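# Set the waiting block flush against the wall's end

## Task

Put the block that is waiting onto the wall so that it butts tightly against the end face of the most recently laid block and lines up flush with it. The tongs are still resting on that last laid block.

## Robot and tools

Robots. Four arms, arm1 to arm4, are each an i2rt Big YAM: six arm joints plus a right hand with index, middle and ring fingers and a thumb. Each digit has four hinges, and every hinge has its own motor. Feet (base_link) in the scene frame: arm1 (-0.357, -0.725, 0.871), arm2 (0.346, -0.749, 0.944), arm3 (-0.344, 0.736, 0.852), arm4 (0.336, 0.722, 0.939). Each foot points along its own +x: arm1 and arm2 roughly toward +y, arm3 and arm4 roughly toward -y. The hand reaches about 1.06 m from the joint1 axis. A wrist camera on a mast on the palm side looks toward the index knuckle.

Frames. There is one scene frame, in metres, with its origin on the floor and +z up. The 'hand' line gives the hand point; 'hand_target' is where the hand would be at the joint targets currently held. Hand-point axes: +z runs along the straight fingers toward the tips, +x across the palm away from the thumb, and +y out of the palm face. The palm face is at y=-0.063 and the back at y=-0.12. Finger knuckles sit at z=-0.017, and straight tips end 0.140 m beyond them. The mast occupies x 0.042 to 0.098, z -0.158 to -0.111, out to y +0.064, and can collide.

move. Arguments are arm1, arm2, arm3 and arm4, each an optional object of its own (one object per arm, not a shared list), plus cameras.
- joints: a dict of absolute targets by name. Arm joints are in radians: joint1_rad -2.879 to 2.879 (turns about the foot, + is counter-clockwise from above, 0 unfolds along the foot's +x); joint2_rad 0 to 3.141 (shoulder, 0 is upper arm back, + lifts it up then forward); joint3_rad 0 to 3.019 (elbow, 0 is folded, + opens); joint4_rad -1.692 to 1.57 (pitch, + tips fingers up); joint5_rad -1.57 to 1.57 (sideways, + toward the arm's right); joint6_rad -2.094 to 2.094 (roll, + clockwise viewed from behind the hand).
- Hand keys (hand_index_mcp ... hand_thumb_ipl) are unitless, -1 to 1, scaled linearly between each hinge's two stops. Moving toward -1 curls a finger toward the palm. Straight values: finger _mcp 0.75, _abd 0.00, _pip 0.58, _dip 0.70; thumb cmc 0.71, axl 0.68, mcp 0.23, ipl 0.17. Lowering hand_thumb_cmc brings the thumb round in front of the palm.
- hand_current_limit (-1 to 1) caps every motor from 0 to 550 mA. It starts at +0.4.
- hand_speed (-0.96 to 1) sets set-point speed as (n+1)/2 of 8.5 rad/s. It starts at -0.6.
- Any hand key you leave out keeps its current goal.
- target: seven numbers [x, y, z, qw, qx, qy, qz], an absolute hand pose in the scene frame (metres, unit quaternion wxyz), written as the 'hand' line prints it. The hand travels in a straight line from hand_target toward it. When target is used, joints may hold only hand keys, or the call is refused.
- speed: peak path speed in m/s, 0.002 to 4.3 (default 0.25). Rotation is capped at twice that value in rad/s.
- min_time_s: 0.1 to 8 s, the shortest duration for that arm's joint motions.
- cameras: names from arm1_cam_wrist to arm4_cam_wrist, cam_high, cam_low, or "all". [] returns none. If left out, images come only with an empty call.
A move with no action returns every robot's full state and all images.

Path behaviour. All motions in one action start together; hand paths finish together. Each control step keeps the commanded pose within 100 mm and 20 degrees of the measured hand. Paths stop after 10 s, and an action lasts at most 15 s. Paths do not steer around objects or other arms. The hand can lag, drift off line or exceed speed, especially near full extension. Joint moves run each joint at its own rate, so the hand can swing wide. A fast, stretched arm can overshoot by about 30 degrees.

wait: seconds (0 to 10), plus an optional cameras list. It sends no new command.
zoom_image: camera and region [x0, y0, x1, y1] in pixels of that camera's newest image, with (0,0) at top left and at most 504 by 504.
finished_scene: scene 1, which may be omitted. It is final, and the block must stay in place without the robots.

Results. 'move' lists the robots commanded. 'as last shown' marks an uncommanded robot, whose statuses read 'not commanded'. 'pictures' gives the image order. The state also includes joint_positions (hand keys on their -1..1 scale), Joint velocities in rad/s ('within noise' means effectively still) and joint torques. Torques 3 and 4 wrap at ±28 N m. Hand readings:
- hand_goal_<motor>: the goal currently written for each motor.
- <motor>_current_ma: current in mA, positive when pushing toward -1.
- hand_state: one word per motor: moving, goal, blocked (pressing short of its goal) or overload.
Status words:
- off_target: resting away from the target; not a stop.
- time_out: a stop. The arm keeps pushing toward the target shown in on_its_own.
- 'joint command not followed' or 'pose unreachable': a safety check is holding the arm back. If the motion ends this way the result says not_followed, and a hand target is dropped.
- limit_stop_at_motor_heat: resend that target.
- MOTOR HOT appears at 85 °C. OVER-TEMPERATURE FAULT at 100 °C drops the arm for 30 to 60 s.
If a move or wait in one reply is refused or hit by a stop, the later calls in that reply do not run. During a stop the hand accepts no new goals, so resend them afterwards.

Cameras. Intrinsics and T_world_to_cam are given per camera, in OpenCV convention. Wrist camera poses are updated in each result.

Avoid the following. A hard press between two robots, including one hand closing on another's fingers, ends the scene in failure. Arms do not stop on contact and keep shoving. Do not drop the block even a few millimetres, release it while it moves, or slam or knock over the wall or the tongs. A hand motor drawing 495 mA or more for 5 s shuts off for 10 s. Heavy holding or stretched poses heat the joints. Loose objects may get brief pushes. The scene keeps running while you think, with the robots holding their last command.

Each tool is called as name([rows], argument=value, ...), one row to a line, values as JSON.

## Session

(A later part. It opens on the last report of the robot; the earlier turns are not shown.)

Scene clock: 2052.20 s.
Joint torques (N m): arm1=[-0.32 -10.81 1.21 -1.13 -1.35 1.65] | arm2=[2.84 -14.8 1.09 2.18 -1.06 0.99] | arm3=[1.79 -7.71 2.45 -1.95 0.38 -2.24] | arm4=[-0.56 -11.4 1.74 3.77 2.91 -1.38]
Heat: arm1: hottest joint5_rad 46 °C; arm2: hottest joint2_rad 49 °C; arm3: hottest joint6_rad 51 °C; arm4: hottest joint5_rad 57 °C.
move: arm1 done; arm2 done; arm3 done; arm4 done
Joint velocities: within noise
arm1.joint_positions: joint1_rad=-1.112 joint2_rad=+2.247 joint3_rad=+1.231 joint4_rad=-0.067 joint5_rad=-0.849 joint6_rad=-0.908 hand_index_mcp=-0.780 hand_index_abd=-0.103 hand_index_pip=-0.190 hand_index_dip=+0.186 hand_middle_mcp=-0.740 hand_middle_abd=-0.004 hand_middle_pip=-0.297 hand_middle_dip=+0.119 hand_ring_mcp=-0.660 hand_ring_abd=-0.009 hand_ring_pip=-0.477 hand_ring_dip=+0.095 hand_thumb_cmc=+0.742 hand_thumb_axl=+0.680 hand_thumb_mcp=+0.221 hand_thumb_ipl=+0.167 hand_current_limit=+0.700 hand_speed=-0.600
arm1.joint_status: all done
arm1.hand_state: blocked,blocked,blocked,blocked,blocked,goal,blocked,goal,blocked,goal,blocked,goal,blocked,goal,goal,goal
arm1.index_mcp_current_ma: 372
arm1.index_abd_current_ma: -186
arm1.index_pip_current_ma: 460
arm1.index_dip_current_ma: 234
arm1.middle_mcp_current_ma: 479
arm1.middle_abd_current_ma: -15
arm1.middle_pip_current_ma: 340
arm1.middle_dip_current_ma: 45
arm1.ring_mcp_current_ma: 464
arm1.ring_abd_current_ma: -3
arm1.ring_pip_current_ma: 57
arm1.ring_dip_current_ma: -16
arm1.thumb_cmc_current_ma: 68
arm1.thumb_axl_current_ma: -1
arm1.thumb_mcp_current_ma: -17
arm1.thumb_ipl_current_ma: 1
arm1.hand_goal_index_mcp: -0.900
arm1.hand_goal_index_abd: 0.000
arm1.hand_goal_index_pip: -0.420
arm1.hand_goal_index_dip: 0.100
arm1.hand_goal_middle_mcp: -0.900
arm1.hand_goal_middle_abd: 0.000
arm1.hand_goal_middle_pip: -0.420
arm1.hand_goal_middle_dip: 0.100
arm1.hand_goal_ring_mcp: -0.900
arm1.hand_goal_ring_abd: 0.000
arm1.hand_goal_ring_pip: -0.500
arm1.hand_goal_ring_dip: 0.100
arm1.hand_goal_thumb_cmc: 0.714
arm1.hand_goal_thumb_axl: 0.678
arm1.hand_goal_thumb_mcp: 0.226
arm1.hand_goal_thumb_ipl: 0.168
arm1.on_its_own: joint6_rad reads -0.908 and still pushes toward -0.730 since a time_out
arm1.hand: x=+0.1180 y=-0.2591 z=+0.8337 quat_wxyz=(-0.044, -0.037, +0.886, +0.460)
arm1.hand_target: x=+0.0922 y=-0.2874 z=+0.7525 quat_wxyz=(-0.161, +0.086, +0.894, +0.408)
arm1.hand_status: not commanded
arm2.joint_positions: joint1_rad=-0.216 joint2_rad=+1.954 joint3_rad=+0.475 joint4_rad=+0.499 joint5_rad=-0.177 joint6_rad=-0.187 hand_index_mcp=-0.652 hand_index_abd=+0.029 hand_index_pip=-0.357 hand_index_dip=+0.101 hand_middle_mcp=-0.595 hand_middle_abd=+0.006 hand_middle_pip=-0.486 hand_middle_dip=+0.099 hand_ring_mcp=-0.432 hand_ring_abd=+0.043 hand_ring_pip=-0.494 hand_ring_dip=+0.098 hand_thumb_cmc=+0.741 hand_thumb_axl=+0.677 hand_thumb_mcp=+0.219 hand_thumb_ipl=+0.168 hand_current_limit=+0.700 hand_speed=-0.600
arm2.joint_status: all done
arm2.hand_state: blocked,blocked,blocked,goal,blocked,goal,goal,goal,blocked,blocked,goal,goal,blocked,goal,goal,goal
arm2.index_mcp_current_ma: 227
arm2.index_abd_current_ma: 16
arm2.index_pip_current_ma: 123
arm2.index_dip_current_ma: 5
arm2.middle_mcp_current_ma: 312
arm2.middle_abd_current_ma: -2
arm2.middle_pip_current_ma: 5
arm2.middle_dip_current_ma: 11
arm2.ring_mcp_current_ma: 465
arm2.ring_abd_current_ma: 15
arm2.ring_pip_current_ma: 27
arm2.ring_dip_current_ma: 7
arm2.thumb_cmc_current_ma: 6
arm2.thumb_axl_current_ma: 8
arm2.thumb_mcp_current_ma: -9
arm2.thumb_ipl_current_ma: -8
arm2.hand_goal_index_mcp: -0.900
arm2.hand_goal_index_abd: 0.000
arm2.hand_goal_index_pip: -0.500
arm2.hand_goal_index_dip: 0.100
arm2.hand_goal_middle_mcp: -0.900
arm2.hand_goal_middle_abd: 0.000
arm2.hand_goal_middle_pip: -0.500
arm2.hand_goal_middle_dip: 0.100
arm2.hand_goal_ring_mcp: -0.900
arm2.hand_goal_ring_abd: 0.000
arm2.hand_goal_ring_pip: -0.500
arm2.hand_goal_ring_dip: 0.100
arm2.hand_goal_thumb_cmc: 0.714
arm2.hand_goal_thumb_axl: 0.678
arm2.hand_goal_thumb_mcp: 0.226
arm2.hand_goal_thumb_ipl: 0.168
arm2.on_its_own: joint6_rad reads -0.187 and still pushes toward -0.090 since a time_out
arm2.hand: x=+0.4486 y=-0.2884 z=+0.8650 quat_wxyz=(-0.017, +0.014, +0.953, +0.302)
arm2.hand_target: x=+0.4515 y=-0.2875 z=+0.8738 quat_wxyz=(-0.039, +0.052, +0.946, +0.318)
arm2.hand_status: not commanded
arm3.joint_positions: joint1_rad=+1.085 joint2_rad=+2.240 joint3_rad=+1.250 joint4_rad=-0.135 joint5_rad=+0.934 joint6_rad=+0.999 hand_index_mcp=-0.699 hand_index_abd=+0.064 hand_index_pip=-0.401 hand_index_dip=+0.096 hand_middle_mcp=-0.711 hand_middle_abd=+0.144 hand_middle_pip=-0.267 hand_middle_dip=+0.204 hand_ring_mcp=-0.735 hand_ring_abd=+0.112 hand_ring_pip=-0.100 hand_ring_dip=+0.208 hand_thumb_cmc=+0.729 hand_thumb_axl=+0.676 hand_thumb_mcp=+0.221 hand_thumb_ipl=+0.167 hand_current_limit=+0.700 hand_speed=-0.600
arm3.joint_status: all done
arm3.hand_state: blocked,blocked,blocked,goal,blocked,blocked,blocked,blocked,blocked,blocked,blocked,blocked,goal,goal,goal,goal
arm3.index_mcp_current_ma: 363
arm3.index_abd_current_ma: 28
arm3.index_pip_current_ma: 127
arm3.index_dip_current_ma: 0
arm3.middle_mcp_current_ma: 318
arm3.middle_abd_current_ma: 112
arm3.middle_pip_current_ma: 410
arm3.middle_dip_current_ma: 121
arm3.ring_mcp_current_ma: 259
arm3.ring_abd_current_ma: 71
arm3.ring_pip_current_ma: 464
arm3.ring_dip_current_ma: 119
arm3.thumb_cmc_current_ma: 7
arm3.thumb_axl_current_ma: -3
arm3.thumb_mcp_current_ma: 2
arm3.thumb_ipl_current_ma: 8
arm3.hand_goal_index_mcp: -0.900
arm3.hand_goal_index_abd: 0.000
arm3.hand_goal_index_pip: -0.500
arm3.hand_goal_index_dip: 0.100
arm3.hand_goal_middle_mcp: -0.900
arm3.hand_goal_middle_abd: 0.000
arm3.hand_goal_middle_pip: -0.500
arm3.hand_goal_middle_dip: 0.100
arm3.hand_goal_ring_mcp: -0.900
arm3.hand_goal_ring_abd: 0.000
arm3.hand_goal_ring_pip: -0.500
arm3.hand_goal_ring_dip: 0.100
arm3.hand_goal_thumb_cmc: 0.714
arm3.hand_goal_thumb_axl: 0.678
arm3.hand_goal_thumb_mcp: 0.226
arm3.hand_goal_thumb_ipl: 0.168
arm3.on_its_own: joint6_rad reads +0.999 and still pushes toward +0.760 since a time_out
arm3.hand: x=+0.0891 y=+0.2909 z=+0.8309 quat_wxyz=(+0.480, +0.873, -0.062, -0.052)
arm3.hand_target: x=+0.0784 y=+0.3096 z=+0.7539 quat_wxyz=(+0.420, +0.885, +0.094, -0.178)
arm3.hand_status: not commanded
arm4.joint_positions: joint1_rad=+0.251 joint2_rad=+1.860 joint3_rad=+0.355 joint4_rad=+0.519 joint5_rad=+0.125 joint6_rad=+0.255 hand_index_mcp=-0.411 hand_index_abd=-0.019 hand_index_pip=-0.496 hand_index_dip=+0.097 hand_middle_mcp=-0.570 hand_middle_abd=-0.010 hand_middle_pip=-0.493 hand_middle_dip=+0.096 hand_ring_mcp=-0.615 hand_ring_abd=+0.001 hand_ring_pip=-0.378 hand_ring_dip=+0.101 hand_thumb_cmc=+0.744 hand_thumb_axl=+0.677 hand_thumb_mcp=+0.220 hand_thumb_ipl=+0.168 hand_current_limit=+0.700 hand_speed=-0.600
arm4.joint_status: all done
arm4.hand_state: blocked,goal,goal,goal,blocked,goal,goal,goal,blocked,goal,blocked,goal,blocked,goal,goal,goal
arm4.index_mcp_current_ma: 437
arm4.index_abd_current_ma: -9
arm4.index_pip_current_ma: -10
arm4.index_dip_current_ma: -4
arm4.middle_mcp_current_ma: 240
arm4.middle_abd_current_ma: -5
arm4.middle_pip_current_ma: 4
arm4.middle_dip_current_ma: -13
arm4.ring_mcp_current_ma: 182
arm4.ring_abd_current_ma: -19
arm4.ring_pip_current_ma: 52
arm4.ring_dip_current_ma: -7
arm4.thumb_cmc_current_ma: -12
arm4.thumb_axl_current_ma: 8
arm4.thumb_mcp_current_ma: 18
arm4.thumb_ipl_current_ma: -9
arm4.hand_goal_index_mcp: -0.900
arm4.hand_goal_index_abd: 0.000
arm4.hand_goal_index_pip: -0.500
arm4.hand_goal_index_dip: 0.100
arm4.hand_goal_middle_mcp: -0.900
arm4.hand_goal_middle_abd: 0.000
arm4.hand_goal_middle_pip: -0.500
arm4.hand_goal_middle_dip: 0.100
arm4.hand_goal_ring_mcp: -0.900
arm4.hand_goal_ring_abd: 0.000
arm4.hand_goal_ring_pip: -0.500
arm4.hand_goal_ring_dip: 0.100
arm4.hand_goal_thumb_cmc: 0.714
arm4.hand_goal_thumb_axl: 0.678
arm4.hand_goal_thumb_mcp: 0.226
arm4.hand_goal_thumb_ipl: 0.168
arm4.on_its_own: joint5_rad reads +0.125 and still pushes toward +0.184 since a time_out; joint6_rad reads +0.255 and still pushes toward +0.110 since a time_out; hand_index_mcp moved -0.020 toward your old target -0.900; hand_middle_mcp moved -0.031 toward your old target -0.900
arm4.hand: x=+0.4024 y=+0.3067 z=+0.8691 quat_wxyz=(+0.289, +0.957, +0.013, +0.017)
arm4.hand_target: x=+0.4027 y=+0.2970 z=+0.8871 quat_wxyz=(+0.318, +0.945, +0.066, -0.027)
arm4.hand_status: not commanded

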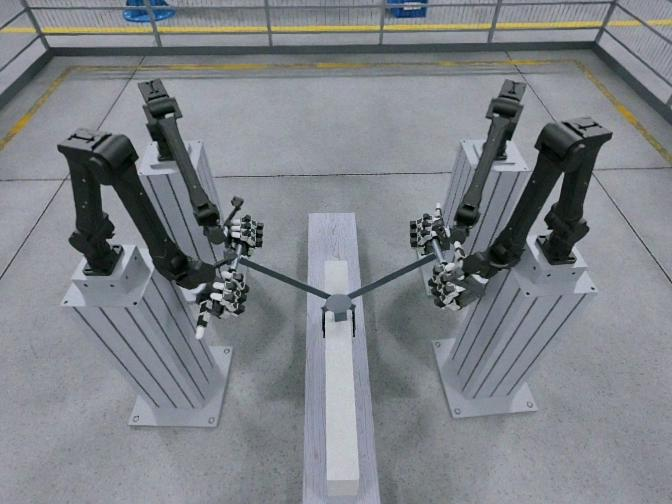

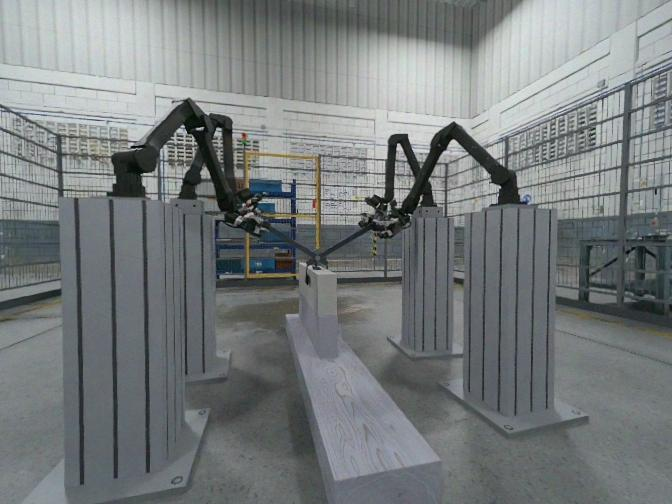

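move(arm1={"joints": {"joint1_rad": -1.115, "joint2_rad": 2.37, "joint3_rad": 1.155}, "min_time_s": 3}, arm2={"joints": {"joint1_rad": -0.215, "joint2_rad": 1.995, "joint3_rad": 0.435}, "min_time_s": 3}, arm3={"joints": {"joint1_rad": 1.095, "joint2_rad": 2.385, "joint3_rad": 1.195}, "min_time_s": 3}, arm4={"joints": {"joint1_rad": 0.245, "joint2_rad": 1.895, "joint3_rad": 0.33}, "min_time_s": 3}, cameras=["cam_high", "cam_low"])

zoom_image(camera="cam_high", region=[315, 310, 365, 370])

zoom_image(camera="cam_low", region=[295, 255, 345, 325])

Scene clock: 2059.80 s.
Joint torques (N m): arm1=[0.85 -10.4 0.25 -1.55 -1.38 1.77] | arm2=[3.08 -14.27 -0.65 1.69 -1.08 0.94] | arm3=[1.14 -7.06 1.37 -2.29 0.39 -2.36] | arm4=[-0.32 -11.34 -0.06 3.23 2.93 -1.32]
Heat: arm1: hottest joint5_rad 45 °C; arm2: hottest joint2_rad 48 °C; arm3: hottest joint6_rad 51 °C; arm4: hottest joint5_rad 57 °C.
move: arm1 done; arm2 done; arm3 done; arm4 done
Joint velocities: within noise
arm1.joint_positions: joint1_rad=-1.123 joint2_rad=+2.278 joint3_rad=+1.212 joint4_rad=-0.059 joint5_rad=-0.849 joint6_rad=-0.924 hand_index_mcp=-0.780 hand_index_abd=-0.107 hand_index_pip=-0.158 hand_index_dip=+0.189 hand_middle_mcp=-0.740 hand_middle_abd=-0.011 hand_middle_pip=-0.278 hand_middle_dip=+0.127 hand_ring_mcp=-0.661 hand_ring_abd=-0.016 hand_ring_pip=-0.472 hand_ring_dip=+0.095 hand_thumb_cmc=+0.741 hand_thumb_axl=+0.680 hand_thumb_mcp=+0.221 hand_thumb_ipl=+0.167 hand_current_limit=+0.700 hand_speed=-0.600
arm1.joint_status: all done
arm1.hand_state: blocked,blocked,blocked,blocked,blocked,goal,blocked,blocked,blocked,goal,blocked,goal,blocked,goal,goal,goal
arm1.index_mcp_current_ma: 373
arm1.index_abd_current_ma: -200
arm1.index_pip_current_ma: 458
arm1.index_dip_current_ma: 235
arm1.middle_mcp_current_ma: 479
arm1.middle_abd_current_ma: -27
arm1.middle_pip_current_ma: 408
arm1.middle_dip_current_ma: 62
arm1.ring_mcp_current_ma: 461
arm1.ring_abd_current_ma: -27
arm1.ring_pip_current_ma: 68
arm1.ring_dip_current_ma: -16
arm1.thumb_cmc_current_ma: 70
arm1.thumb_axl_current_ma: 10
arm1.thumb_mcp_current_ma: -16
arm1.thumb_ipl_current_ma: 2
arm1.hand_goal_index_mcp: -0.900
arm1.hand_goal_index_abd: 0.000
arm1.hand_goal_index_pip: -0.420
arm1.hand_goal_index_dip: 0.100
arm1.hand_goal_middle_mcp: -0.900
arm1.hand_goal_middle_abd: 0.000
arm1.hand_goal_middle_pip: -0.420
arm1.hand_goal_middle_dip: 0.100
arm1.hand_goal_ring_mcp: -0.900
arm1.hand_goal_ring_abd: 0.000
arm1.hand_goal_ring_pip: -0.500
arm1.hand_goal_ring_dip: 0.100
arm1.hand_goal_thumb_cmc: 0.714
arm1.hand_goal_thumb_axl: 0.678
arm1.hand_goal_thumb_mcp: 0.226
arm1.hand_goal_thumb_ipl: 0.168
arm1.on_its_own: joint6_rad reads -0.924 and still pushes toward -0.730 since a time_out
arm1.hand: x=+0.1107 y=-0.2704 z=+0.8100 quat_wxyz=(-0.054, -0.031, +0.890, +0.452)
arm1.hand_target: x=+0.0711 y=-0.2957 z=+0.7257 quat_wxyz=(-0.185, +0.097, +0.896, +0.392)
arm1.hand_status: not commanded
arm2.joint_positions: joint1_rad=-0.216 joint2_rad=+2.004 joint3_rad=+0.463 joint4_rad=+0.511 joint5_rad=-0.176 joint6_rad=-0.186 hand_index_mcp=-0.653 hand_index_abd=+0.029 hand_index_pip=-0.354 hand_index_dip=+0.101 hand_middle_mcp=-0.628 hand_middle_abd=-0.028 hand_middle_pip=-0.435 hand_middle_dip=+0.099 hand_ring_mcp=-0.452 hand_ring_abd=+0.044 hand_ring_pip=-0.495 hand_ring_dip=+0.098 hand_thumb_cmc=+0.741 hand_thumb_axl=+0.677 hand_thumb_mcp=+0.219 hand_thumb_ipl=+0.168 hand_current_limit=+0.700 hand_speed=-0.600
arm2.joint_status: all done
arm2.hand_state: blocked,blocked,blocked,goal,blocked,blocked,blocked,goal,blocked,blocked,goal,goal,blocked,goal,goal,goal
arm2.index_mcp_current_ma: 231
arm2.index_abd_current_ma: 12
arm2.index_pip_current_ma: 112
arm2.index_dip_current_ma: 8
arm2.middle_mcp_current_ma: 252
arm2.middle_abd_current_ma: -3
arm2.middle_pip_current_ma: 44
arm2.middle_dip_current_ma: -13
arm2.ring_mcp_current_ma: 456
arm2.ring_abd_current_ma: 21
arm2.ring_pip_current_ma: 25
arm2.ring_dip_current_ma: 3
arm2.thumb_cmc_current_ma: 16
arm2.thumb_axl_current_ma: 3
arm2.thumb_mcp_current_ma: 0
arm2.thumb_ipl_current_ma: -12
arm2.hand_goal_index_mcp: -0.900
arm2.hand_goal_index_abd: 0.000
arm2.hand_goal_index_pip: -0.500
arm2.hand_goal_index_dip: 0.100
arm2.hand_goal_middle_mcp: -0.900
arm2.hand_goal_middle_abd: 0.000
arm2.hand_goal_middle_pip: -0.500
arm2.hand_goal_middle_dip: 0.100
arm2.hand_goal_ring_mcp: -0.900
arm2.hand_goal_ring_abd: 0.000
arm2.hand_goal_ring_pip: -0.500
arm2.hand_goal_ring_dip: 0.100
arm2.hand_goal_thumb_cmc: 0.714
arm2.hand_goal_thumb_axl: 0.678
arm2.hand_goal_thumb_mcp: 0.226
arm2.hand_goal_thumb_ipl: 0.168
arm2.on_its_own: joint6_rad reads -0.186 and still pushes toward -0.090 since a time_out; hand_middle_mcp moved -0.033 toward your old target -0.900; hand_ring_mcp moved -0.020 toward your old target -0.900
arm2.hand: x=+0.4445 y=-0.3043 z=+0.8421 quat_wxyz=(-0.022, +0.017, +0.960, +0.278)
arm2.hand_target: x=+0.4454 y=-0.3150 z=+0.8429 quat_wxyz=(-0.047, +0.059, +0.957, +0.279)
arm2.hand_status: not commanded
arm3.joint_positions: joint1_rad=+1.092 joint2_rad=+2.270 joint3_rad=+1.241 joint4_rad=-0.126 joint5_rad=+0.934 joint6_rad=+1.013 hand_index_mcp=-0.698 hand_index_abd=+0.074 hand_index_pip=-0.396 hand_index_dip=+0.096 hand_middle_mcp=-0.710 hand_middle_abd=+0.161 hand_middle_pip=-0.245 hand_middle_dip=+0.217 hand_ring_mcp=-0.735 hand_ring_abd=+0.113 hand_ring_pip=-0.064 hand_ring_dip=+0.215 hand_thumb_cmc=+0.729 hand_thumb_axl=+0.676 hand_thumb_mcp=+0.221 hand_thumb_ipl=+0.167 hand_current_limit=+0.700 hand_speed=-0.600
arm3.joint_status: all done
arm3.hand_state: blocked,blocked,blocked,goal,blocked,blocked,blocked,blocked,blocked,blocked,blocked,blocked,goal,goal,goal,goal
arm3.index_mcp_current_ma: 365
arm3.index_abd_current_ma: 36
arm3.index_pip_current_ma: 136
arm3.index_dip_current_ma: -2
arm3.middle_mcp_current_ma: 320
arm3.middle_abd_current_ma: 136
arm3.middle_pip_current_ma: 462
arm3.middle_dip_current_ma: 135
arm3.ring_mcp_current_ma: 260
arm3.ring_abd_current_ma: 75
arm3.ring_pip_current_ma: 463
arm3.ring_dip_current_ma: 137
arm3.thumb_cmc_current_ma: 11
arm3.thumb_axl_current_ma: -8
arm3.thumb_mcp_current_ma: -2
arm3.thumb_ipl_current_ma: 10
arm3.hand_goal_index_mcp: -0.900
arm3.hand_goal_index_abd: 0.000
arm3.hand_goal_index_pip: -0.500
arm3.hand_goal_index_dip: 0.100
arm3.hand_goal_middle_mcp: -0.900
arm3.hand_goal_middle_abd: 0.000
arm3.hand_goal_middle_pip: -0.500
arm3.hand_goal_middle_dip: 0.100
arm3.hand_goal_ring_mcp: -0.900
arm3.hand_goal_ring_abd: 0.000
arm3.hand_goal_ring_pip: -0.500
arm3.hand_goal_ring_dip: 0.100
arm3.hand_goal_thumb_cmc: 0.714
arm3.hand_goal_thumb_axl: 0.678
arm3.hand_goal_thumb_mcp: 0.226
arm3.hand_goal_thumb_ipl: 0.168
arm3.on_its_own: joint6_rad reads +1.013 and still pushes toward +0.760 since a time_out
arm3.hand: x=+0.0844 y=+0.2981 z=+0.8121 quat_wxyz=(+0.476, +0.876, -0.058, -0.059)
arm3.hand_target: x=+0.0625 y=+0.3174 z=+0.7304 quat_wxyz=(+0.407, +0.885, +0.106, -0.198)
arm3.hand_status: not commanded
arm4.joint_positions: joint1_rad=+0.251 joint2_rad=+1.911 joint3_rad=+0.350 joint4_rad=+0.528 joint5_rad=+0.125 joint6_rad=+0.253 hand_index_mcp=-0.426 hand_index_abd=-0.024 hand_index_pip=-0.496 hand_index_dip=+0.097 hand_middle_mcp=-0.603 hand_middle_abd=+0.031 hand_middle_pip=-0.446 hand_middle_dip=+0.096 hand_ring_mcp=-0.615 hand_ring_abd=-0.005 hand_ring_pip=-0.375 hand_ring_dip=+0.101 hand_thumb_cmc=+0.744 hand_thumb_axl=+0.677 hand_thumb_mcp=+0.220 hand_thumb_ipl=+0.168 hand_current_limit=+0.700 hand_speed=-0.600
arm4.joint_status: all done
arm4.hand_state: blocked,blocked,goal,goal,blocked,blocked,blocked,goal,blocked,goal,blocked,goal,blocked,goal,goal,goal
arm4.index_mcp_current_ma: 421
arm4.index_abd_current_ma: 4
arm4.index_pip_current_ma: 8
arm4.index_dip_current_ma: 4
arm4.middle_mcp_current_ma: 195
arm4.middle_abd_current_ma: 11
arm4.middle_pip_current_ma: 18
arm4.middle_dip_current_ma: -4
arm4.ring_mcp_current_ma: 183
arm4.ring_abd_current_ma: 2
arm4.ring_pip_current_ma: 48
arm4.ring_dip_current_ma: -4
arm4.thumb_cmc_current_ma: 10
arm4.thumb_axl_current_ma: 9
arm4.thumb_mcp_current_ma: 7
arm4.thumb_ipl_current_ma: 3
arm4.hand_goal_index_mcp: -0.900
arm4.hand_goal_index_abd: 0.000
arm4.hand_goal_index_pip: -0.500
arm4.hand_goal_index_dip: 0.100
arm4.hand_goal_middle_mcp: -0.900
arm4.hand_goal_middle_abd: 0.000
arm4.hand_goal_middle_pip: -0.500
arm4.hand_goal_middle_dip: 0.100
arm4.hand_goal_ring_mcp: -0.900
arm4.hand_goal_ring_abd: 0.000
arm4.hand_goal_ring_pip: -0.500
arm4.hand_goal_ring_dip: 0.100
arm4.hand_goal_thumb_cmc: 0.714
arm4.hand_goal_thumb_axl: 0.678
arm4.hand_goal_thumb_mcp: 0.226
arm4.hand_goal_thumb_ipl: 0.168
arm4.on_its_own: joint5_rad reads +0.125 and still pushes toward +0.184 since a time_out; joint6_rad reads +0.253 and still pushes toward +0.110 since a time_out; hand_middle_mcp moved -0.033 toward your old target -0.900
arm4.hand: x=+0.3989 y=+0.3180 z=+0.8503 quat_wxyz=(+0.267, +0.963, +0.016, +0.010)
arm4.hand_target: x=+0.3985 y=+0.3168 z=+0.8632 quat_wxyz=(+0.286, +0.955, +0.072, -0.034)
arm4.hand_status: not commanded

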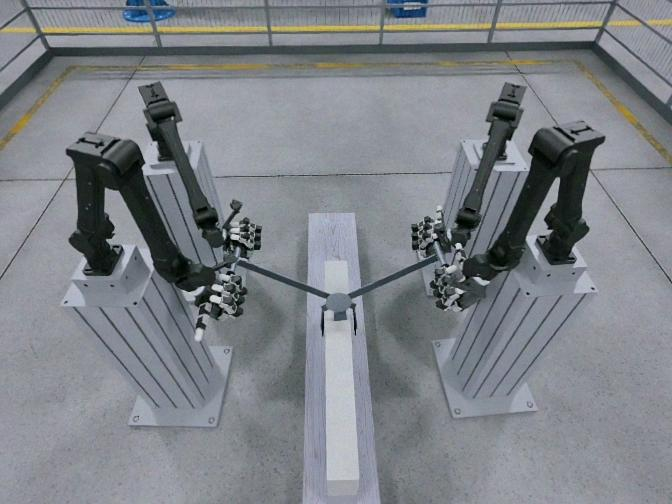

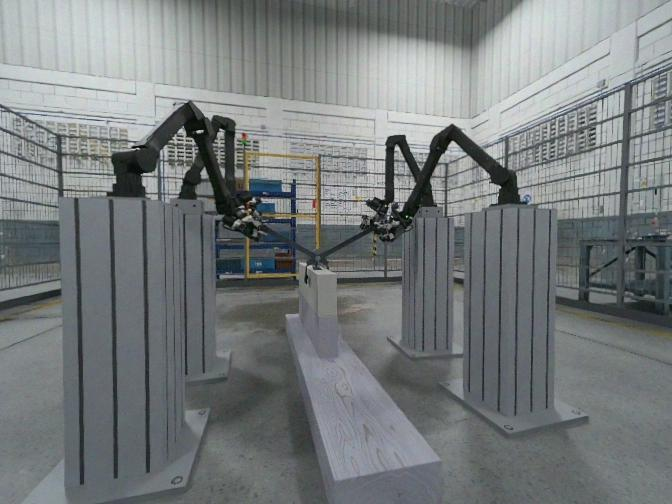

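Scaled by 8.400 from the camera's image (finer frame: 960x720).

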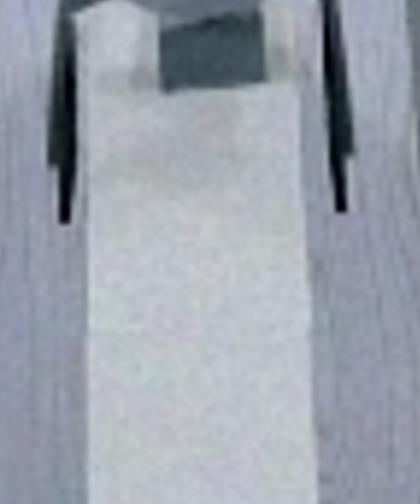

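Scaled by 7.200 from the camera's image (finer frame: 960x720).

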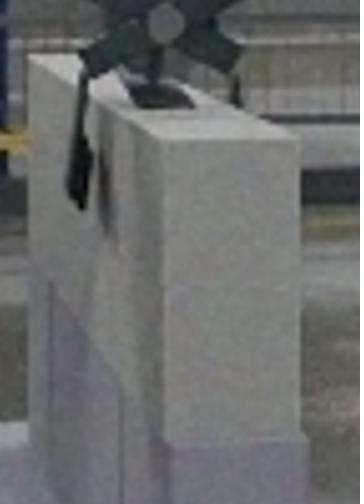

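move(arm1={"joints": {"joint1_rad": -1.115, "joint2_rad": 2.39, "joint3_rad": 1.145}, "min_time_s": 3}, arm2={"joints": {"joint1_rad": -0.215, "joint2_rad": 2.045, "joint3_rad": 0.42}, "min_time_s": 3}, arm3={"joints": {"joint1_rad": 1.095, "joint2_rad": 2.405, "joint3_rad": 1.185}, "min_time_s": 3}, arm4={"joints": {"joint1_rad": 0.245, "joint2_rad": 1.945, "joint3_rad": 0.32}, "min_time_s": 3}, cameras=["cam_high", "cam_low"])

zoom_image(camera="cam_high", region=[315, 310, 365, 370])

zoom_image(camera="cam_low", region=[220, 190, 420, 330])

Scene clock: 2067.33 s.
Joint torques (N m): arm1=[1.44 -9.88 -0.18 -1.66 -1.39 1.83] | arm2=[2.78 -13.27 -2 1.09 -1.1 0.91] | arm3=[0.62 -6.65 1.13 -2.37 0.38 -2.4] | arm4=[-0.15 -10.99 -0.68 2.71 2.92 -1.24]
Heat: arm1: hottest joint5_rad 45 °C; arm2: hottest joint2_rad 48 °C; arm3: hottest joint6_rad 51 °C; arm4: hottest joint5_rad 57 °C.
move: arm1 done; arm2 done; arm3 done; arm4 done
Joint velocities: within noise
arm1.joint_positions: joint1_rad=-1.131 joint2_rad=+2.292 joint3_rad=+1.206 joint4_rad=-0.058 joint5_rad=-0.849 joint6_rad=-0.931 hand_index_mcp=-0.780 hand_index_abd=-0.108 hand_index_pip=-0.149 hand_index_dip=+0.189 hand_middle_mcp=-0.740 hand_middle_abd=-0.014 hand_middle_pip=-0.272 hand_middle_dip=+0.130 hand_ring_mcp=-0.666 hand_ring_abd=-0.023 hand_ring_pip=-0.463 hand_ring_dip=+0.096 hand_thumb_cmc=+0.741 hand_thumb_axl=+0.680 hand_thumb_mcp=+0.221 hand_thumb_ipl=+0.167 hand_current_limit=+0.700 hand_speed=-0.600
arm1.joint_status: all done
arm1.hand_state: blocked,blocked,blocked,blocked,blocked,goal,blocked,blocked,blocked,blocked,blocked,goal,blocked,goal,goal,goal
arm1.index_mcp_current_ma: 368
arm1.index_abd_current_ma: -202
arm1.index_pip_current_ma: 457
arm1.index_dip_current_ma: 239
arm1.middle_mcp_current_ma: 481
arm1.middle_abd_current_ma: -26
arm1.middle_pip_current_ma: 423
arm1.middle_dip_current_ma: 73
arm1.ring_mcp_current_ma: 456
arm1.ring_abd_current_ma: -38
arm1.ring_pip_current_ma: 100
arm1.ring_dip_current_ma: -17
arm1.thumb_cmc_current_ma: 74
arm1.thumb_axl_current_ma: 3
arm1.thumb_mcp_current_ma: -17
arm1.thumb_ipl_current_ma: 7
arm1.hand_goal_index_mcp: -0.900
arm1.hand_goal_index_abd: 0.000
arm1.hand_goal_index_pip: -0.420
arm1.hand_goal_index_dip: 0.100
arm1.hand_goal_middle_mcp: -0.900
arm1.hand_goal_middle_abd: 0.000
arm1.hand_goal_middle_pip: -0.420
arm1.hand_goal_middle_dip: 0.100
arm1.hand_goal_ring_mcp: -0.900
arm1.hand_goal_ring_abd: 0.000
arm1.hand_goal_ring_pip: -0.500
arm1.hand_goal_ring_dip: 0.100
arm1.hand_goal_thumb_cmc: 0.714
arm1.hand_goal_thumb_axl: 0.678
arm1.hand_goal_thumb_mcp: 0.226
arm1.hand_goal_thumb_ipl: 0.168
arm1.on_its_own: joint6_rad reads -0.931 and still pushes toward -0.730 since a time_out
arm1.hand: x=+0.1086 y=-0.2765 z=+0.7996 quat_wxyz=(-0.058, -0.027, +0.891, +0.448)
arm1.hand_target: x=+0.0619 y=-0.3006 z=+0.7124 quat_wxyz=(-0.195, +0.103, +0.897, +0.384)
arm1.hand_status: not commanded
arm2.joint_positions: joint1_rad=-0.216 joint2_rad=+2.043 joint3_rad=+0.463 joint4_rad=+0.525 joint5_rad=-0.176 joint6_rad=-0.182 hand_index_mcp=-0.654 hand_index_abd=+0.029 hand_index_pip=-0.354 hand_index_dip=+0.101 hand_middle_mcp=-0.640 hand_middle_abd=-0.029 hand_middle_pip=-0.408 hand_middle_dip=+0.099 hand_ring_mcp=-0.465 hand_ring_abd=+0.044 hand_ring_pip=-0.495 hand_ring_dip=+0.098 hand_thumb_cmc=+0.741 hand_thumb_axl=+0.677 hand_thumb_mcp=+0.219 hand_thumb_ipl=+0.168 hand_current_limit=+0.700 hand_speed=-0.600
arm2.joint_status: all done
arm2.hand_state: blocked,blocked,blocked,goal,blocked,blocked,blocked,goal,blocked,blocked,goal,goal,blocked,goal,goal,goal
arm2.index_mcp_current_ma: 215
arm2.index_abd_current_ma: 8
arm2.index_pip_current_ma: 102
arm2.index_dip_current_ma: 0
arm2.middle_mcp_current_ma: 257
arm2.middle_abd_current_ma: -9
arm2.middle_pip_current_ma: 55
arm2.middle_dip_current_ma: 1
arm2.ring_mcp_current_ma: 445
arm2.ring_abd_current_ma: 28
arm2.ring_pip_current_ma: 14
arm2.ring_dip_current_ma: 19
arm2.thumb_cmc_current_ma: 12
arm2.thumb_axl_current_ma: 7
arm2.thumb_mcp_current_ma: 12
arm2.thumb_ipl_current_ma: 2
arm2.hand_goal_index_mcp: -0.900
arm2.hand_goal_index_abd: 0.000
arm2.hand_goal_index_pip: -0.500
arm2.hand_goal_index_dip: 0.100
arm2.hand_goal_middle_mcp: -0.900
arm2.hand_goal_middle_abd: 0.000
arm2.hand_goal_middle_pip: -0.500
arm2.hand_goal_middle_dip: 0.100
arm2.hand_goal_ring_mcp: -0.900
arm2.hand_goal_ring_abd: 0.000
arm2.hand_goal_ring_pip: -0.500
arm2.hand_goal_ring_dip: 0.100
arm2.hand_goal_thumb_cmc: 0.714
arm2.hand_goal_thumb_axl: 0.678
arm2.hand_goal_thumb_mcp: 0.226
arm2.hand_goal_thumb_ipl: 0.168
arm2.on_its_own: joint6_rad reads -0.182 and still pushes toward -0.090 since a time_out
arm2.hand: x=+0.4429 y=-0.3111 z=+0.8280 quat_wxyz=(-0.026, +0.020, +0.963, +0.266)
arm2.hand_target: x=+0.4400 y=-0.3347 z=+0.8193 quat_wxyz=(-0.054, +0.063, +0.965, +0.248)
arm2.hand_status: not commanded
arm3.joint_positions: joint1_rad=+1.098 joint2_rad=+2.285 joint3_rad=+1.232 joint4_rad=-0.125 joint5_rad=+0.934 joint6_rad=+1.016 hand_index_mcp=-0.698 hand_index_abd=+0.076 hand_index_pip=-0.396 hand_index_dip=+0.096 hand_middle_mcp=-0.710 hand_middle_abd=+0.165 hand_middle_pip=-0.240 hand_middle_dip=+0.221 hand_ring_mcp=-0.736 hand_ring_abd=+0.113 hand_ring_pip=-0.054 hand_ring_dip=+0.216 hand_thumb_cmc=+0.729 hand_thumb_axl=+0.676 hand_thumb_mcp=+0.221 hand_thumb_ipl=+0.167 hand_current_limit=+0.700 hand_speed=-0.600
arm3.joint_status: all done
arm3.hand_state: blocked,blocked,blocked,goal,blocked,blocked,blocked,blocked,blocked,blocked,blocked,blocked,goal,goal,goal,goal
arm3.index_mcp_current_ma: 362
arm3.index_abd_current_ma: 41
arm3.index_pip_current_ma: 136
arm3.index_dip_current_ma: -3
arm3.middle_mcp_current_ma: 316
arm3.middle_abd_current_ma: 139
arm3.middle_pip_current_ma: 479
arm3.middle_dip_current_ma: 151
arm3.ring_mcp_current_ma: 257
arm3.ring_abd_current_ma: 70
arm3.ring_pip_current_ma: 460
arm3.ring_dip_current_ma: 139
arm3.thumb_cmc_current_ma: 4
arm3.thumb_axl_current_ma: -1
arm3.thumb_mcp_current_ma: -2
arm3.thumb_ipl_current_ma: 8
arm3.hand_goal_index_mcp: -0.900
arm3.hand_goal_index_abd: 0.000
arm3.hand_goal_index_pip: -0.500
arm3.hand_goal_index_dip: 0.100
arm3.hand_goal_middle_mcp: -0.900
arm3.hand_goal_middle_abd: 0.000
arm3.hand_goal_middle_pip: -0.500
arm3.hand_goal_middle_dip: 0.100
arm3.hand_goal_ring_mcp: -0.900
arm3.hand_goal_ring_abd: 0.000
arm3.hand_goal_ring_pip: -0.500
arm3.hand_goal_ring_dip: 0.100
arm3.hand_goal_thumb_cmc: 0.714
arm3.hand_goal_thumb_axl: 0.678
arm3.hand_goal_thumb_mcp: 0.226
arm3.hand_goal_thumb_ipl: 0.168
arm3.on_its_own: joint6_rad reads +1.016 and still pushes toward +0.760 since a time_out
arm3.hand: x=+0.0810 y=+0.3032 z=+0.8013 quat_wxyz=(+0.472, +0.878, -0.052, -0.066)
arm3.hand_target: x=+0.0539 y=+0.3218 z=+0.7181 quat_wxyz=(+0.399, +0.886, +0.113, -0.209)
arm3.hand_status: not commanded
arm4.joint_positions: joint1_rad=+0.251 joint2_rad=+1.953 joint3_rad=+0.343 joint4_rad=+0.538 joint5_rad=+0.125 joint6_rad=+0.247 hand_index_mcp=-0.428 hand_index_abd=-0.028 hand_index_pip=-0.496 hand_index_dip=+0.097 hand_middle_mcp=-0.607 hand_middle_abd=+0.037 hand_middle_pip=-0.437 hand_middle_dip=+0.096 hand_ring_mcp=-0.615 hand_ring_abd=-0.010 hand_ring_pip=-0.375 hand_ring_dip=+0.101 hand_thumb_cmc=+0.743 hand_thumb_axl=+0.677 hand_thumb_mcp=+0.220 hand_thumb_ipl=+0.168 hand_current_limit=+0.700 hand_speed=-0.600
arm4.joint_status: all done
arm4.hand_state: blocked,blocked,goal,goal,blocked,blocked,blocked,goal,blocked,goal,blocked,goal,blocked,goal,goal,goal
arm4.index_mcp_current_ma: 411
arm4.index_abd_current_ma: 0
arm4.index_pip_current_ma: 0
arm4.index_dip_current_ma: -2
arm4.middle_mcp_current_ma: 194
arm4.middle_abd_current_ma: 13
arm4.middle_pip_current_ma: 9
arm4.middle_dip_current_ma: -4
arm4.ring_mcp_current_ma: 182
arm4.ring_abd_current_ma: -16
arm4.ring_pip_current_ma: 57
arm4.ring_dip_current_ma: -5
arm4.thumb_cmc_current_ma: 7
arm4.thumb_axl_current_ma: 14
arm4.thumb_mcp_current_ma: 9
arm4.thumb_ipl_current_ma: -6
arm4.hand_goal_index_mcp: -0.900
arm4.hand_goal_index_abd: 0.000
arm4.hand_goal_index_pip: -0.500
arm4.hand_goal_index_dip: 0.100
arm4.hand_goal_middle_mcp: -0.900
arm4.hand_goal_middle_abd: 0.000
arm4.hand_goal_middle_pip: -0.500
arm4.hand_goal_middle_dip: 0.100
arm4.hand_goal_ring_mcp: -0.900
arm4.hand_goal_ring_abd: 0.000
arm4.hand_goal_ring_pip: -0.500
arm4.hand_goal_ring_dip: 0.100
arm4.hand_goal_thumb_cmc: 0.714
arm4.hand_goal_thumb_axl: 0.678
arm4.hand_goal_thumb_mcp: 0.226
arm4.hand_goal_thumb_ipl: 0.168
arm4.on_its_own: joint5_rad reads +0.125 and still pushes toward +0.184 since a time_out; joint6_rad reads +0.247 and still pushes toward +0.110 since a time_out
arm4.hand: x=+0.3957 y=+0.3288 z=+0.8352 quat_wxyz=(+0.250, +0.968, +0.020, +0.004)
arm4.hand_target: x=+0.3933 y=+0.3320 z=+0.8430 quat_wxyz=(+0.258, +0.962, +0.075, -0.041)
arm4.hand_status: not commanded

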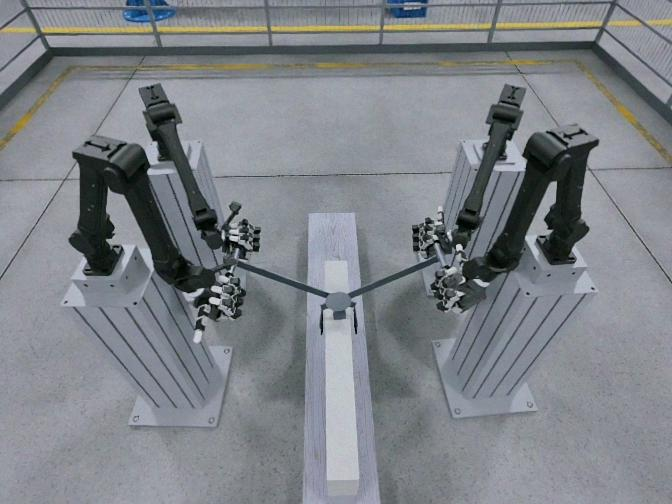

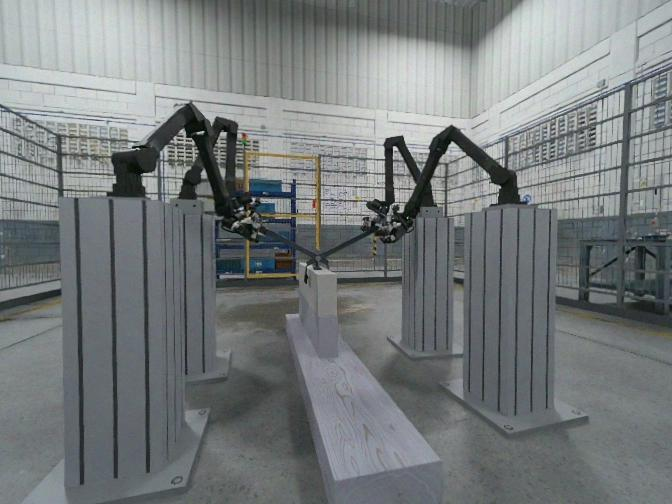

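Scaled by 8.400 from the camera's image (finer frame: 960x720).

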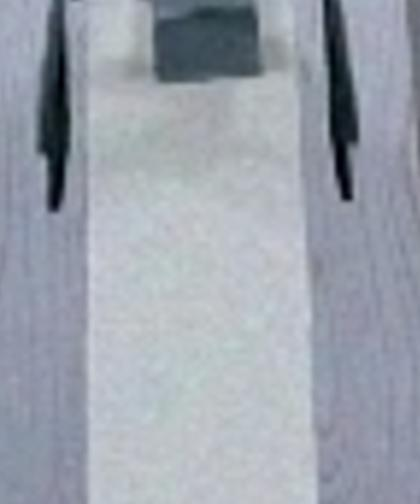

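Scaled by 2.520 from the camera's image (finer frame: 960x720).

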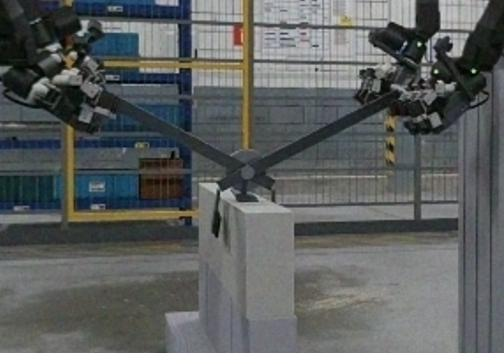

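move(arm1={"joints": {"joint1_rad": -1.12, "joint2_rad": 2.40, "joint3_rad": 1.14}, "min_time_s": 3}, arm2={"joints": {"joint1_rad": -0.215, "joint2_rad": 2.08, "joint3_rad": 0.42}, "min_time_s": 3}, arm3={"joints": {"joint1_rad": 1.10, "joint2_rad": 2.415, "joint3_rad": 1.18}, "min_time_s": 3}, arm4={"joints": {"joint1_rad": 0.245, "joint2_rad": 1.975, "joint3_rad": 0.315}, "min_time_s": 3}, cameras=["all"])

zoom_image(camera="cam_low", region=[220, 190, 420, 330])

Scene clock: 2076.70 s.
Joint torques (N m): arm1=[1.67 -10.05 -0.27 -1.68 -1.39 1.86] | arm2=[2.26 -13.74 -2.24 0.85 -1.08 0.75] | arm3=[0.67 -6.71 1.11 -2.4 0.4 -2.42] | arm4=[-0.56 -11.16 -1.92 2.52 2.94 -1.23]
Heat: arm1: hottest joint5_rad 44 °C; arm2: hottest joint2_rad 47 °C; arm3: hottest joint6_rad 52 °C; arm4: hottest joint5_rad 57 °C.
move: arm1 done; arm2 done; arm3 done; arm4 done
Joint velocities: within noise
arm1.joint_positions: joint1_rad=-1.136 joint2_rad=+2.305 joint3_rad=+1.199 joint4_rad=-0.058 joint5_rad=-0.849 joint6_rad=-0.935 hand_index_mcp=-0.779 hand_index_abd=-0.110 hand_index_pip=-0.138 hand_index_dip=+0.191 hand_middle_mcp=-0.740 hand_middle_abd=-0.020 hand_middle_pip=-0.266 hand_middle_dip=+0.136 hand_ring_mcp=-0.670 hand_ring_abd=-0.027 hand_ring_pip=-0.457 hand_ring_dip=+0.096 hand_thumb_cmc=+0.741 hand_thumb_axl=+0.680 hand_thumb_mcp=+0.221 hand_thumb_ipl=+0.167 hand_current_limit=+0.700 hand_speed=-0.600
arm1.joint_status: all done
arm1.hand_state: blocked,blocked,blocked,blocked,blocked,goal,blocked,blocked,blocked,blocked,blocked,goal,blocked,goal,goal,goal
arm1.index_mcp_current_ma: 371
arm1.index_abd_current_ma: -208
arm1.index_pip_current_ma: 457
arm1.index_dip_current_ma: 245
arm1.middle_mcp_current_ma: 475
arm1.middle_abd_current_ma: -39
arm1.middle_pip_current_ma: 446
arm1.middle_dip_current_ma: 88
arm1.ring_mcp_current_ma: 453
arm1.ring_abd_current_ma: -33
arm1.ring_pip_current_ma: 111
arm1.ring_dip_current_ma: -12
arm1.thumb_cmc_current_ma: 72
arm1.thumb_axl_current_ma: 7
arm1.thumb_mcp_current_ma: -11
arm1.thumb_ipl_current_ma: 0
arm1.hand_goal_index_mcp: -0.900
arm1.hand_goal_index_abd: 0.000
arm1.hand_goal_index_pip: -0.420
arm1.hand_goal_index_dip: 0.100
arm1.hand_goal_middle_mcp: -0.900
arm1.hand_goal_middle_abd: 0.000
arm1.hand_goal_middle_pip: -0.420
arm1.hand_goal_middle_dip: 0.100
arm1.hand_goal_ring_mcp: -0.900
arm1.hand_goal_ring_abd: 0.000
arm1.hand_goal_ring_pip: -0.500
arm1.hand_goal_ring_dip: 0.100
arm1.hand_goal_thumb_cmc: 0.714
arm1.hand_goal_thumb_axl: 0.678
arm1.hand_goal_thumb_mcp: 0.226
arm1.hand_goal_thumb_ipl: 0.168
arm1.on_its_own: joint6_rad reads -0.935 and still pushes toward -0.730 since a time_out
arm1.hand: x=+0.1055 y=-0.2816 z=+0.7898 quat_wxyz=(-0.064, -0.022, +0.893, +0.445)
arm1.hand_target: x=+0.0592 y=-0.3056 z=+0.7054 quat_wxyz=(-0.200, +0.109, +0.897, +0.380)
arm1.hand_status: not commanded
arm2.joint_positions: joint1_rad=-0.216 joint2_rad=+2.077 joint3_rad=+0.463 joint4_rad=+0.531 joint5_rad=-0.176 joint6_rad=-0.170 hand_index_mcp=-0.654 hand_index_abd=+0.029 hand_index_pip=-0.354 hand_index_dip=+0.101 hand_middle_mcp=-0.642 hand_middle_abd=-0.028 hand_middle_pip=-0.403 hand_middle_dip=+0.099 hand_ring_mcp=-0.465 hand_ring_abd=+0.044 hand_ring_pip=-0.494 hand_ring_dip=+0.098 hand_thumb_cmc=+0.741 hand_thumb_axl=+0.677 hand_thumb_mcp=+0.219 hand_thumb_ipl=+0.168 hand_current_limit=+0.700 hand_speed=-0.600
arm2.joint_status: all done
arm2.hand_state: blocked,blocked,blocked,goal,blocked,blocked,blocked,goal,blocked,blocked,goal,goal,blocked,goal,goal,goal
arm2.index_mcp_current_ma: 229
arm2.index_abd_current_ma: 15
arm2.index_pip_current_ma: 97
arm2.index_dip_current_ma: 9
arm2.middle_mcp_current_ma: 247
arm2.middle_abd_current_ma: -7
arm2.middle_pip_current_ma: 80
arm2.middle_dip_current_ma: 0
arm2.ring_mcp_current_ma: 442
arm2.ring_abd_current_ma: 29
arm2.ring_pip_current_ma: 21
arm2.ring_dip_current_ma: 14
arm2.thumb_cmc_current_ma: 3
arm2.thumb_axl_current_ma: 4
arm2.thumb_mcp_current_ma: -10
arm2.thumb_ipl_current_ma: -9
arm2.hand_goal_index_mcp: -0.900
arm2.hand_goal_index_abd: 0.000
arm2.hand_goal_index_pip: -0.500
arm2.hand_goal_index_dip: 0.100
arm2.hand_goal_middle_mcp: -0.900
arm2.hand_goal_middle_abd: 0.000
arm2.hand_goal_middle_pip: -0.500
arm2.hand_goal_middle_dip: 0.100
arm2.hand_goal_ring_mcp: -0.900
arm2.hand_goal_ring_abd: 0.000
arm2.hand_goal_ring_pip: -0.500
arm2.hand_goal_ring_dip: 0.100
arm2.hand_goal_thumb_cmc: 0.714
arm2.hand_goal_thumb_axl: 0.678
arm2.hand_goal_thumb_mcp: 0.226
arm2.hand_goal_thumb_ipl: 0.168
arm2.on_its_own: joint6_rad reads -0.170 and still pushes toward -0.090 since a time_out
arm2.hand: x=+0.4420 y=-0.3185 z=+0.8148 quat_wxyz=(-0.031, +0.027, +0.967, +0.253)
arm2.hand_target: x=+0.4375 y=-0.3436 z=+0.8054 quat_wxyz=(-0.057, +0.065, +0.969, +0.231)
arm2.hand_status: not commanded
arm3.joint_positions: joint1_rad=+1.102 joint2_rad=+2.297 joint3_rad=+1.227 joint4_rad=-0.125 joint5_rad=+0.934 joint6_rad=+1.018 hand_index_mcp=-0.698 hand_index_abd=+0.076 hand_index_pip=-0.396 hand_index_dip=+0.107 hand_middle_mcp=-0.710 hand_middle_abd=+0.170 hand_middle_pip=-0.234 hand_middle_dip=+0.223 hand_ring_mcp=-0.735 hand_ring_abd=+0.113 hand_ring_pip=-0.047 hand_ring_dip=+0.216 hand_thumb_cmc=+0.729 hand_thumb_axl=+0.676 hand_thumb_mcp=+0.221 hand_thumb_ipl=+0.167 hand_current_limit=+0.700 hand_speed=-0.600
arm3.joint_status: all done
arm3.hand_state: blocked,blocked,blocked,goal,blocked,blocked,blocked,blocked,blocked,blocked,blocked,blocked,goal,goal,goal,goal
arm3.index_mcp_current_ma: 368
arm3.index_abd_current_ma: 41
arm3.index_pip_current_ma: 133
arm3.index_dip_current_ma: 2
arm3.middle_mcp_current_ma: 318
arm3.middle_abd_current_ma: 144
arm3.middle_pip_current_ma: 475
arm3.middle_dip_current_ma: 151
arm3.ring_mcp_current_ma: 263
arm3.ring_abd_current_ma: 74
arm3.ring_pip_current_ma: 460
arm3.ring_dip_current_ma: 141
arm3.thumb_cmc_current_ma: 10
arm3.thumb_axl_current_ma: -10
arm3.thumb_mcp_current_ma: -3
arm3.thumb_ipl_current_ma: 4
arm3.hand_goal_index_mcp: -0.900
arm3.hand_goal_index_abd: 0.000
arm3.hand_goal_index_pip: -0.500
arm3.hand_goal_index_dip: 0.100
arm3.hand_goal_middle_mcp: -0.900
arm3.hand_goal_middle_abd: 0.000
arm3.hand_goal_middle_pip: -0.500
arm3.hand_goal_middle_dip: 0.100
arm3.hand_goal_ring_mcp: -0.900
arm3.hand_goal_ring_abd: 0.000
arm3.hand_goal_ring_pip: -0.500
arm3.hand_goal_ring_dip: 0.100
arm3.hand_goal_thumb_cmc: 0.714
arm3.hand_goal_thumb_axl: 0.678
arm3.hand_goal_thumb_mcp: 0.226
arm3.hand_goal_thumb_ipl: 0.168
arm3.on_its_own: joint6_rad reads +1.018 and still pushes toward +0.760 since a time_out
arm3.hand: x=+0.0787 y=+0.3073 z=+0.7935 quat_wxyz=(+0.469, +0.879, -0.048, -0.071)
arm3.hand_target: x=+0.0516 y=+0.3261 z=+0.7118 quat_wxyz=(+0.396, +0.885, +0.119, -0.214)
arm3.hand_status: not commanded
arm4.joint_positions: joint1_rad=+0.251 joint2_rad=+1.986 joint3_rad=+0.348 joint4_rad=+0.543 joint5_rad=+0.125 joint6_rad=+0.245 hand_index_mcp=-0.427 hand_index_abd=-0.034 hand_index_pip=-0.496 hand_index_dip=+0.097 hand_middle_mcp=-0.606 hand_middle_abd=+0.037 hand_middle_pip=-0.437 hand_middle_dip=+0.096 hand_ring_mcp=-0.614 hand_ring_abd=-0.011 hand_ring_pip=-0.374 hand_ring_dip=+0.101 hand_thumb_cmc=+0.743 hand_thumb_axl=+0.677 hand_thumb_mcp=+0.220 hand_thumb_ipl=+0.168 hand_current_limit=+0.700 hand_speed=-0.600
arm4.joint_status: all done
arm4.hand_state: blocked,blocked,goal,goal,blocked,blocked,blocked,goal,blocked,goal,blocked,goal,blocked,goal,goal,goal
arm4.index_mcp_current_ma: 415
arm4.index_abd_current_ma: -3
arm4.index_pip_current_ma: -6
arm4.index_dip_current_ma: 4
arm4.middle_mcp_current_ma: 194
arm4.middle_abd_current_ma: -1
arm4.middle_pip_current_ma: 18
arm4.middle_dip_current_ma: -15
arm4.ring_mcp_current_ma: 185
arm4.ring_abd_current_ma: -12
arm4.ring_pip_current_ma: 58
arm4.ring_dip_current_ma: -8
arm4.thumb_cmc_current_ma: 14
arm4.thumb_axl_current_ma: 8
arm4.thumb_mcp_current_ma: 5
arm4.thumb_ipl_current_ma: 6
arm4.hand_goal_index_mcp: -0.900
arm4.hand_goal_index_abd: 0.000
arm4.hand_goal_index_pip: -0.500
arm4.hand_goal_index_dip: 0.100
arm4.hand_goal_middle_mcp: -0.900
arm4.hand_goal_middle_abd: 0.000
arm4.hand_goal_middle_pip: -0.500
arm4.hand_goal_middle_dip: 0.100
arm4.hand_goal_ring_mcp: -0.900
arm4.hand_goal_ring_abd: 0.000
arm4.hand_goal_ring_pip: -0.500
arm4.hand_goal_ring_dip: 0.100
arm4.hand_goal_thumb_cmc: 0.714
arm4.hand_goal_thumb_axl: 0.678
arm4.hand_goal_thumb_mcp: 0.226
arm4.hand_goal_thumb_ipl: 0.168
arm4.on_its_own: joint5_rad reads +0.125 and still pushes toward +0.184 since a time_out; joint6_rad reads +0.245 and still pushes toward +0.110 since a time_out
arm4.hand: x=+0.3945 y=+0.3328 z=+0.8249 quat_wxyz=(+0.239, +0.971, +0.021, +0.000)
arm4.hand_target: x=+0.3901 y=+0.3416 z=+0.8312 quat_wxyz=(+0.241, +0.966, +0.078, -0.045)
arm4.hand_status: not commanded
pictures: arm1_cam_wrist, arm2_cam_wrist, arm3_cam_wrist, arm4_cam_wrist, cam_high, cam_low
arm1_cam_wrist: T_world_to_cam=[[0.7628, 0.49514, 0.4159, -0.23199], [0.5598, -0.82759, -0.04145, -0.29761], [0.32367, 0.26444, -0.90846, 0.88326]] pos_world=[0.05767, -0.365, 0.88656]
arm2_cam_wrist: T_world_to_cam=[[0.80192, 0.52695, 0.28151, -0.38704], [0.42362, -0.8338, 0.354, -0.78624], [0.42126, -0.16463, -0.89187, 0.61643]] pos_world=[0.38377, -0.35014, 0.93706]
arm3_cam_wrist: T_world_to_cam=[[-0.76154, -0.22938, 0.60617, -0.32202], [-0.27427, 0.96146, 0.01925, -0.33779], [-0.58722, -0.15159, -0.7951, 0.84938]] pos_world=[0.1609, 0.37967, 0.87704]
arm4_cam_wrist: T_world_to_cam=[[-0.77718, -0.56952, 0.26765, 0.31405], [-0.47232, 0.80899, 0.34992, -0.41347], [-0.41581, 0.14553, -0.89773, 0.98939]] pos_world=[0.46018, 0.36936, 0.94883]

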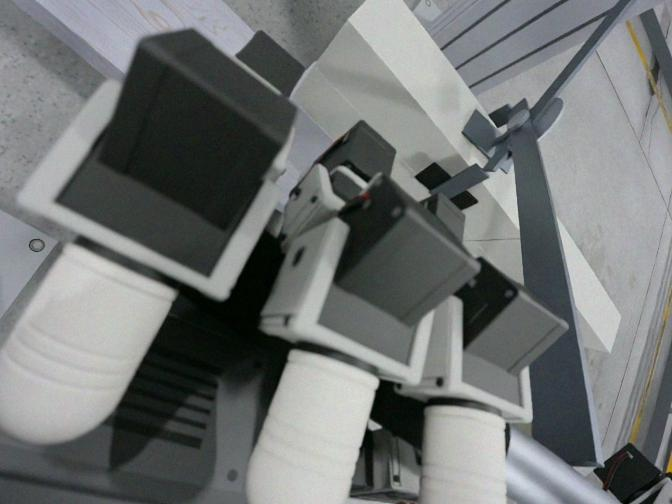

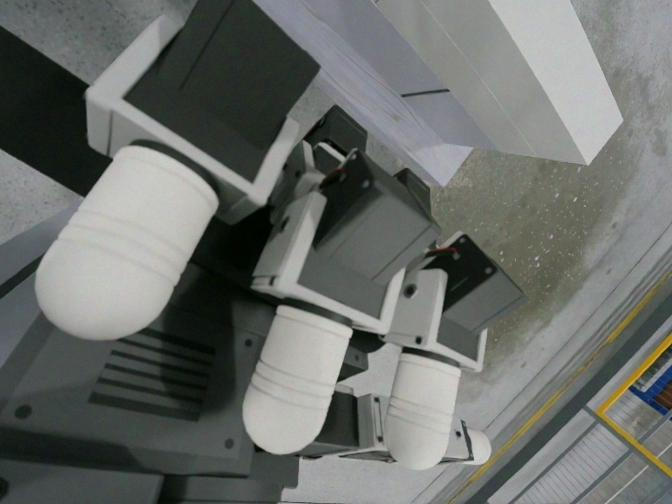

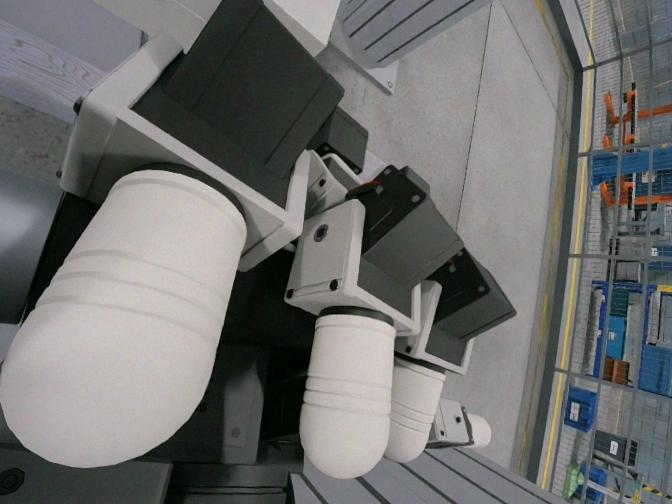

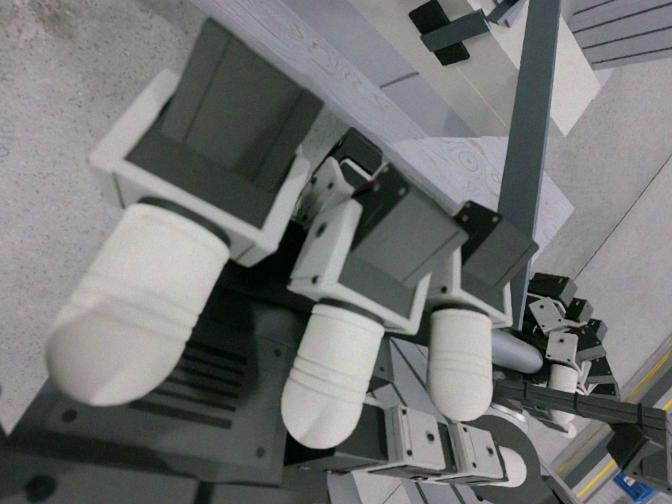

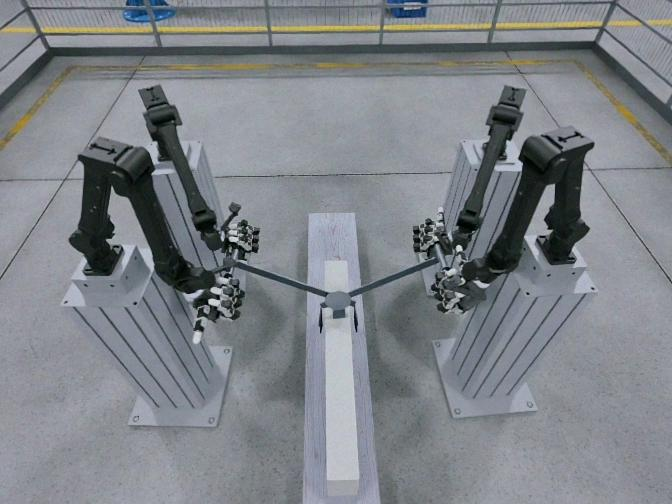

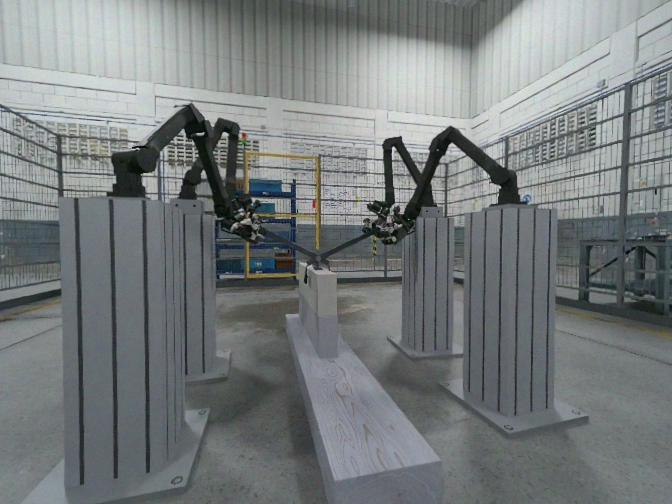

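Scaled by 2.520 from the camera's image (finer frame: 960x720).

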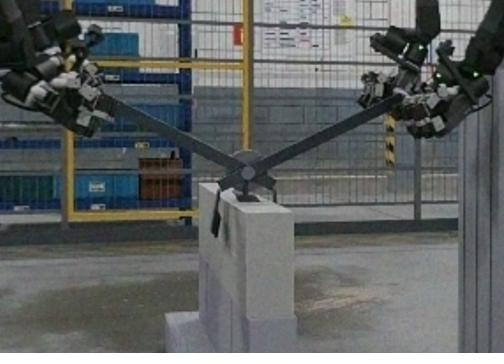

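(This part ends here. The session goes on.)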